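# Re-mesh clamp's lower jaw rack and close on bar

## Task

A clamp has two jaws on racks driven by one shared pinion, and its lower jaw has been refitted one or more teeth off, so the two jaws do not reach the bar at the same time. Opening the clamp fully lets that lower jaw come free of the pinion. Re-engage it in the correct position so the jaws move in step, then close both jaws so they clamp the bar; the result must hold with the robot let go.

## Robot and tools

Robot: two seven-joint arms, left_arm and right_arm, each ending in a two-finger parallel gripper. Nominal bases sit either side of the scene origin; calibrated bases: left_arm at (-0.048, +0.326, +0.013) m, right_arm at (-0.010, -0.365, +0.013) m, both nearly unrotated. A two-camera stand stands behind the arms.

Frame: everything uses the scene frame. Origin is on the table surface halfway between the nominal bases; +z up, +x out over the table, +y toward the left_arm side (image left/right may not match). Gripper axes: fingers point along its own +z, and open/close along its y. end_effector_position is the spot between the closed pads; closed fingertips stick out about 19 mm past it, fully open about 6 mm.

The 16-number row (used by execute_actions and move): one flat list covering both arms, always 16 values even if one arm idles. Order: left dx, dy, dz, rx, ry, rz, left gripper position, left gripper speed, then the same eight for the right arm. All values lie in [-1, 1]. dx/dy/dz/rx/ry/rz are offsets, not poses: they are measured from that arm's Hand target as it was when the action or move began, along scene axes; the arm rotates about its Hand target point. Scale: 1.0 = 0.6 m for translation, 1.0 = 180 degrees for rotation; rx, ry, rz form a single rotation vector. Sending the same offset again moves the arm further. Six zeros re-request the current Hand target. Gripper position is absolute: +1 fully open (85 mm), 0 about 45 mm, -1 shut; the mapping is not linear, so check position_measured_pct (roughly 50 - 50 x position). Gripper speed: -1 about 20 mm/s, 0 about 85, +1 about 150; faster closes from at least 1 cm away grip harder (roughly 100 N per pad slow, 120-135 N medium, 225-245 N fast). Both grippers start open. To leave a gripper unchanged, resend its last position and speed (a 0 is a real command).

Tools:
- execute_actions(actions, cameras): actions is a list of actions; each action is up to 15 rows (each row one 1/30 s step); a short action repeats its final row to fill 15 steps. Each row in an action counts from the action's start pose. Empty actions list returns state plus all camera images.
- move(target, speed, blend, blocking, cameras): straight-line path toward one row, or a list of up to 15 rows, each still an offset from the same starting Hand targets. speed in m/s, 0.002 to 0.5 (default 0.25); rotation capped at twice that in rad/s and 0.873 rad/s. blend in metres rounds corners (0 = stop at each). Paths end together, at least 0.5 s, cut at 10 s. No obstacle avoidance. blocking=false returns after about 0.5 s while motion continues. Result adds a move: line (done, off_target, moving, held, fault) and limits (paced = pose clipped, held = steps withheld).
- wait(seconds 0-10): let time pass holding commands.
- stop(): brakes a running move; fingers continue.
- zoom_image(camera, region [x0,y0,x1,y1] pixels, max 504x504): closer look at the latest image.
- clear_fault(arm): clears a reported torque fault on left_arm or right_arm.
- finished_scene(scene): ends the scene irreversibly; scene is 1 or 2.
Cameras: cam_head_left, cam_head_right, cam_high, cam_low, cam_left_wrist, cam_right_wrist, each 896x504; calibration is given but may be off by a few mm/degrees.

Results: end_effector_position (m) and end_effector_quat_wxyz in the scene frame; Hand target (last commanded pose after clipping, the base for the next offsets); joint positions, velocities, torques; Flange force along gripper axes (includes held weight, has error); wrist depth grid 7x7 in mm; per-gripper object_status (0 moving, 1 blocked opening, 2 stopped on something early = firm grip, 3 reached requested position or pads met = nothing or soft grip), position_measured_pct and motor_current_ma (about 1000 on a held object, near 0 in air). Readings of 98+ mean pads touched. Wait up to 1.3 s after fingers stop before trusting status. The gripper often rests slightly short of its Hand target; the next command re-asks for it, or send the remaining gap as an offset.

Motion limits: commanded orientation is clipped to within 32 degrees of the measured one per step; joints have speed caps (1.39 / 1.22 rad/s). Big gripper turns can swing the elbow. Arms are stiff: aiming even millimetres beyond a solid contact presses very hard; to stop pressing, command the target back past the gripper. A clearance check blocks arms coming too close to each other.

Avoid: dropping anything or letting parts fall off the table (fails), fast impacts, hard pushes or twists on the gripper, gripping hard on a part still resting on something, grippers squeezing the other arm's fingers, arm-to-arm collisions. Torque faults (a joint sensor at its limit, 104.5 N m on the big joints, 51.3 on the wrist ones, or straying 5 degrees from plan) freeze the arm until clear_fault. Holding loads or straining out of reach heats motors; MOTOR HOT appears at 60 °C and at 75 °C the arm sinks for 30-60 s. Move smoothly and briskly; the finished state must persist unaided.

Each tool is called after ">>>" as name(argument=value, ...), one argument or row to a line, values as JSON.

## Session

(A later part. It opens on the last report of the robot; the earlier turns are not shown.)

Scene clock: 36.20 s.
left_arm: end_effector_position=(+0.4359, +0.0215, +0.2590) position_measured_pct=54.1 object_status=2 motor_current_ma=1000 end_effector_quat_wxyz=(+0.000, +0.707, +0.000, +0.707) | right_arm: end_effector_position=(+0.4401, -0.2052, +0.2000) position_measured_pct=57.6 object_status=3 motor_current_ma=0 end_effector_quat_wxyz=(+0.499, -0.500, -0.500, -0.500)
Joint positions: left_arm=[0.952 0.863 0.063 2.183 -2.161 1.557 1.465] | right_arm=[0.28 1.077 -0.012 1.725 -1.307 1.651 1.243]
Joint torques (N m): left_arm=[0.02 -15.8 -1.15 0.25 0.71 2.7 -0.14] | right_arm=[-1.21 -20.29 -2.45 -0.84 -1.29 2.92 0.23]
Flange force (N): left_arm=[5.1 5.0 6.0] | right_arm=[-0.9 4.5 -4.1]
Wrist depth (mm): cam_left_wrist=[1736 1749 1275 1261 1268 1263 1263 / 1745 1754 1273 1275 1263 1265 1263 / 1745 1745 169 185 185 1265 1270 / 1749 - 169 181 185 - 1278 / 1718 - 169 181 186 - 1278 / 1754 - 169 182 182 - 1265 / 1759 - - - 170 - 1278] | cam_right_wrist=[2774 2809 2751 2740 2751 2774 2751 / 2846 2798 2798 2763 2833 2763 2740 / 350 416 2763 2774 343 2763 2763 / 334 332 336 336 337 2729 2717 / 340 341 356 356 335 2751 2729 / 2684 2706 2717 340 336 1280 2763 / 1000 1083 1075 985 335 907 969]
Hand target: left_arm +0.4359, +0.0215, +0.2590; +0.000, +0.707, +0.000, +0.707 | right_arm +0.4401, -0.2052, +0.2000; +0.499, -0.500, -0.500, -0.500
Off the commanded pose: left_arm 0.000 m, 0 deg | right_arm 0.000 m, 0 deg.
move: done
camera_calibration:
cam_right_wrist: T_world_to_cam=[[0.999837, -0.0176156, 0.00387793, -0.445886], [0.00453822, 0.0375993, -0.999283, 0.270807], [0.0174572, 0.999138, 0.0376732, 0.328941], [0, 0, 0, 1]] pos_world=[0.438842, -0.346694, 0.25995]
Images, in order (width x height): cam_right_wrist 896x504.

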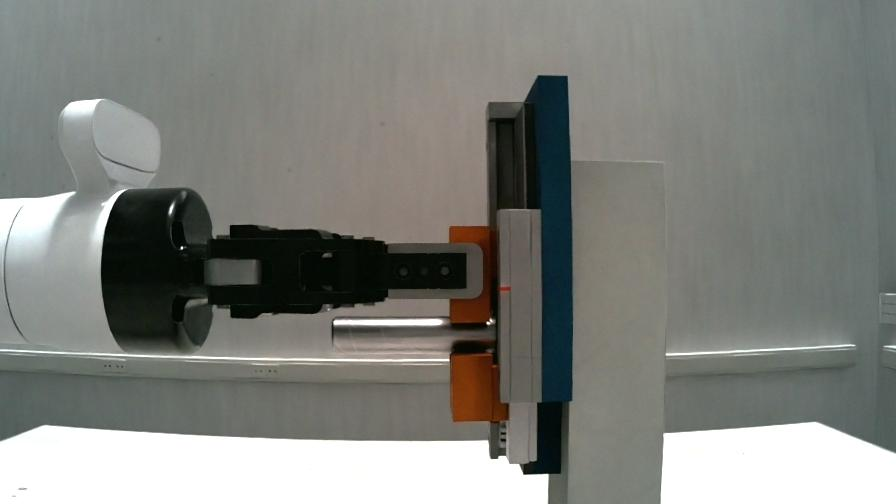

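>>> move(
  target=[0,0,-0.0088,0,0,0,-0.12,-1,0,0,0,0,0,0,-0.15,0],
  speed=0.02,
)

>>> move(
  target=[0,0,-0.0013,0,0,0,-0.12,-1,0,0,0,0,0,0,-0.15,0],
  speed=0.01,
  cameras=["cam_right_wrist"],
)

>>> zoom_image(
  camera="cam_right_wrist",
  region=[420, 270, 560, 450],
)

Scene clock: 37.43 s.
left_arm: end_effector_position=(+0.4359, +0.0214, +0.2538) position_measured_pct=54.1 object_status=2 motor_current_ma=1000 end_effector_quat_wxyz=(+0.000, +0.707, +0.000, +0.707) | right_arm: end_effector_position=(+0.4401, -0.2052, +0.2000) position_measured_pct=57.6 object_status=3 motor_current_ma=0 end_effector_quat_wxyz=(+0.499, -0.500, -0.500, -0.500)
Joint positions: left_arm=[0.952 0.879 0.062 2.181 -2.162 1.565 1.476] | right_arm=[0.28 1.077 -0.012 1.725 -1.307 1.651 1.243]
Joint torques (N m): left_arm=[-0.75 -13.31 -0.8 0.71 0.76 1.19 -0.35] | right_arm=[-1.2 -20.34 -2.42 -0.89 -1.28 2.93 0.21]
Flange force (N): left_arm=[9.6 4.2 2.8] | right_arm=[-1.0 4.3 -4.0]
Wrist depth (mm): cam_left_wrist=[1749 1759 1268 1265 1258 1265 1265 / 1768 1754 1268 1261 1268 1270 1258 / 1749 - 169 181 184 - 1263 / 1763 - 169 181 185 - 1273 / 1704 - 169 181 186 - 1273 / 1759 - 170 182 182 - 1263 / 1787 - - - 170 - 1287] | cam_right_wrist=[2763 2798 2740 2798 2717 2786 2786 / 2751 2798 2729 2729 2774 2729 2809 / 348 2798 2740 2821 342 2774 2751 / 335 333 346 341 336 2729 2774 / 337 334 317 341 335 2695 2740 / 2751 2695 2740 340 335 1265 2695 / 1006 1082 1073 984 336 902 972]
Hand target: left_arm +0.4359, +0.0214, +0.2537; +0.000, +0.707, +0.000, +0.707 | right_arm +0.4401, -0.2052, +0.2000; +0.499, -0.500, -0.500, -0.500
Off the commanded pose: left_arm 0.000 m, 0 deg | right_arm 0.000 m, 0 deg.
move: done

Scene clock: 38.13 s.
left_arm: end_effector_position=(+0.4359, +0.0215, +0.2530) position_measured_pct=54.1 object_status=2 motor_current_ma=1000 end_effector_quat_wxyz=(+0.000, +0.707, +0.000, +0.707) | right_arm: end_effector_position=(+0.4401, -0.2052, +0.2000) position_measured_pct=57.6 object_status=3 motor_current_ma=0 end_effector_quat_wxyz=(+0.499, -0.500, -0.500, -0.500)
Joint positions: left_arm=[0.953 0.881 0.062 2.181 -2.162 1.566 1.477] | right_arm=[0.28 1.077 -0.012 1.725 -1.307 1.651 1.243]
Joint torques (N m): left_arm=[-1.38 -10.06 -0.16 1.92 1.1 -0.61 -0.07] | right_arm=[-1.19 -20.33 -2.46 -0.84 -1.26 2.93 0.22]
Flange force (N): left_arm=[16.5 5.6 2.1] | right_arm=[-1.0 4.5 -4.0]
Wrist depth (mm): cam_left_wrist=[1736 1759 1275 1273 1258 1263 1268 / 1759 1731 1268 1273 1280 1273 1263 / 1754 - 169 181 185 - 1270 / 1778 - 169 181 185 - 1261 / 1722 - 169 181 185 - 1275 / 1749 - 170 182 182 - 1280 / 1763 - - - 170 - 1265] | cam_right_wrist=[2858 2763 2809 2798 2751 2774 2798 / 2717 2674 2717 2798 2751 2821 2740 / 349 2717 2786 2751 342 2786 2740 / 336 333 346 341 336 2751 2751 / 335 333 318 341 335 2706 2751 / 2729 2763 2763 339 336 1263 2763 / 1005 1080 1078 987 334 912 972]
Hand target: left_arm +0.4359, +0.0215, +0.2529; +0.000, +0.707, +0.000, +0.707 | right_arm +0.4401, -0.2052, +0.2000; +0.499, -0.500, -0.500, -0.500
Off the commanded pose: left_arm 0.000 m, 0 deg | right_arm 0.000 m, 0 deg.
move: done
camera_calibration:
cam_right_wrist: T_world_to_cam=[[0.999837, -0.0176156, 0.00387793, -0.445886], [0.00453822, 0.0375993, -0.999283, 0.270807], [0.0174572, 0.999138, 0.0376732, 0.328941], [0, 0, 0, 1]] pos_world=[0.438842, -0.346694, 0.25995]
Images, in order (width x height): cam_right_wrist 896x504.

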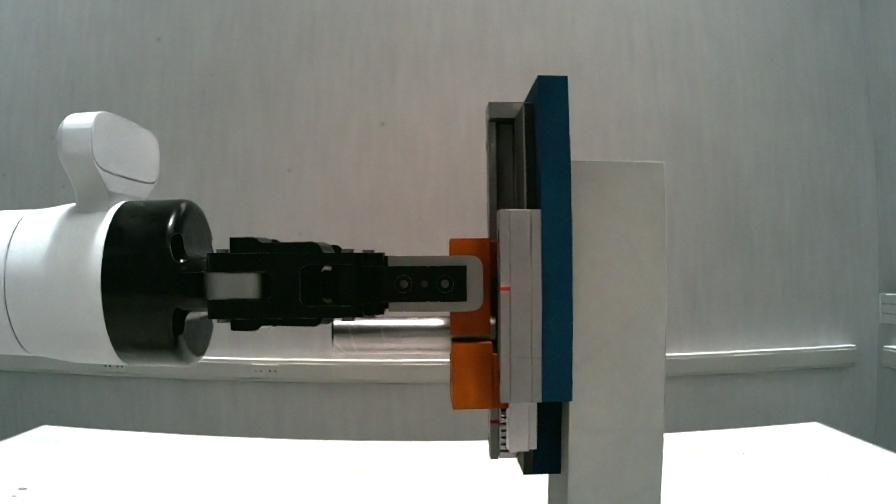

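Scaled by 2.800 from the camera's 896x504 image, which has a finer 1280x720 frame.

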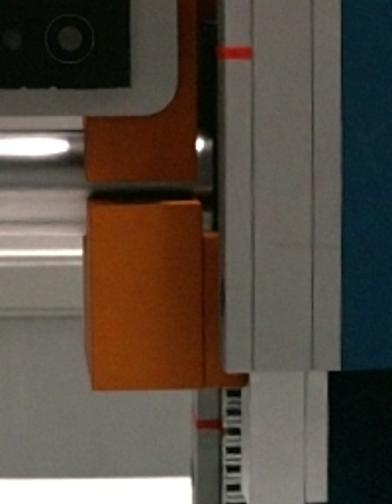

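>>> move(
  target=[
    [0,0,0.0015,0,0,0,-0.12,-1,0,0,0,0,0,0,-0.15,0],
    [0,0,0.0015,0,0,0,0.15,-0.5,0,0,0,0,0,0,-0.15,0],
    [-0.28,0.01,-0.07,0,0,0,0.15,-0.5,0,0,0,0,0,0,-0.15,0],
  ],
  cameras=["cam_left_wrist"],
)

>>> zoom_image(
  camera="cam_left_wrist",
  region=[380, 230, 620, 470],
)

Scene clock: 41.03 s.
left_arm: end_effector_position=(+0.2680, +0.0275, +0.2109) position_measured_pct=42.4 object_status=3 motor_current_ma=0 end_effector_quat_wxyz=(+0.000, +0.707, +0.000, +0.707) | right_arm: end_effector_position=(+0.4401, -0.2052, +0.2000) position_measured_pct=57.6 object_status=3 motor_current_ma=0 end_effector_quat_wxyz=(+0.499, -0.500, -0.500, -0.500)
Joint positions: left_arm=[1.302 1.044 0.238 2.321 -1.686 1.803 1.752] | right_arm=[0.28 1.077 -0.012 1.725 -1.307 1.651 1.243]
Joint torques (N m): left_arm=[-1.21 -15.12 -1.82 1.82 0.61 2.87 -0.02] | right_arm=[-1.18 -20.32 -2.42 -0.86 -1.29 2.92 0.22]
Flange force (N): left_arm=[3.8 2.5 -3.7] | right_arm=[-1.0 4.4 -4.0]
Wrist depth (mm): cam_left_wrist=[1911 1889 1454 1429 1457 1429 1438 / 1939 1900 1441 349 353 1451 1432 / 1916 1933 1457 350 353 1438 1454 / 1900 1939 1441 320 342 1435 1445 / 1956 1933 1460 320 343 1445 1944 / 1878 1873 1441 340 1441 1451 1862 / 1950 1967 935 368 869 1445 1933] | cam_right_wrist=[2763 2798 2798 2798 2751 2774 2740 / 2774 2763 2751 2717 2809 2763 2798 / 2740 2717 2798 2821 343 2751 2786 / 2809 2751 2729 348 336 2717 2774 / 2706 2729 2763 347 336 2763 2798 / 342 2684 2763 340 335 1265 2740 / 1011 1075 1082 994 334 912 974]
Hand target: left_arm +0.2679, +0.0274, +0.2109; +0.000, +0.707, +0.000, +0.707 | right_arm +0.4401, -0.2052, +0.2000; +0.499, -0.500, -0.500, -0.500
Off the commanded pose: left_arm 0.000 m, 0 deg | right_arm 0.000 m, 0 deg.
move: done
camera_calibration:
cam_left_wrist: T_world_to_cam=[[0.0170752, -0.999812, 0.00914909, 0.0239534], [-0.0242864, -0.00956247, -0.999659, 0.270931], [0.999559, 0.0168472, -0.0244451, -0.111636], [0, 0, 0, 1]] pos_world=[0.117757, 0.0284204, 0.267891]
Images, in order (width x height): cam_left_wrist 896x504.

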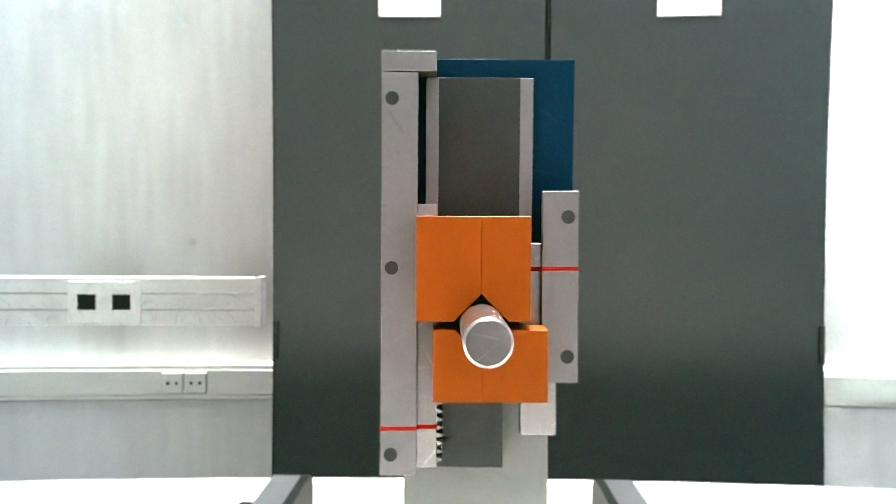

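Scaled by 2.100 from the camera's 896x504 image, which has a finer 1280x720 frame.

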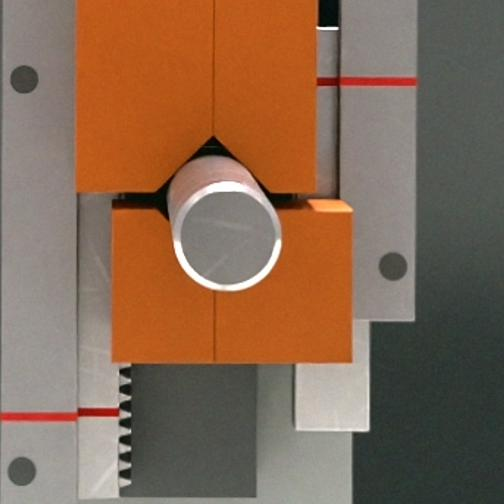

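>>> finished_scene(
  scene=2,
)

The scene is finished: the task was done.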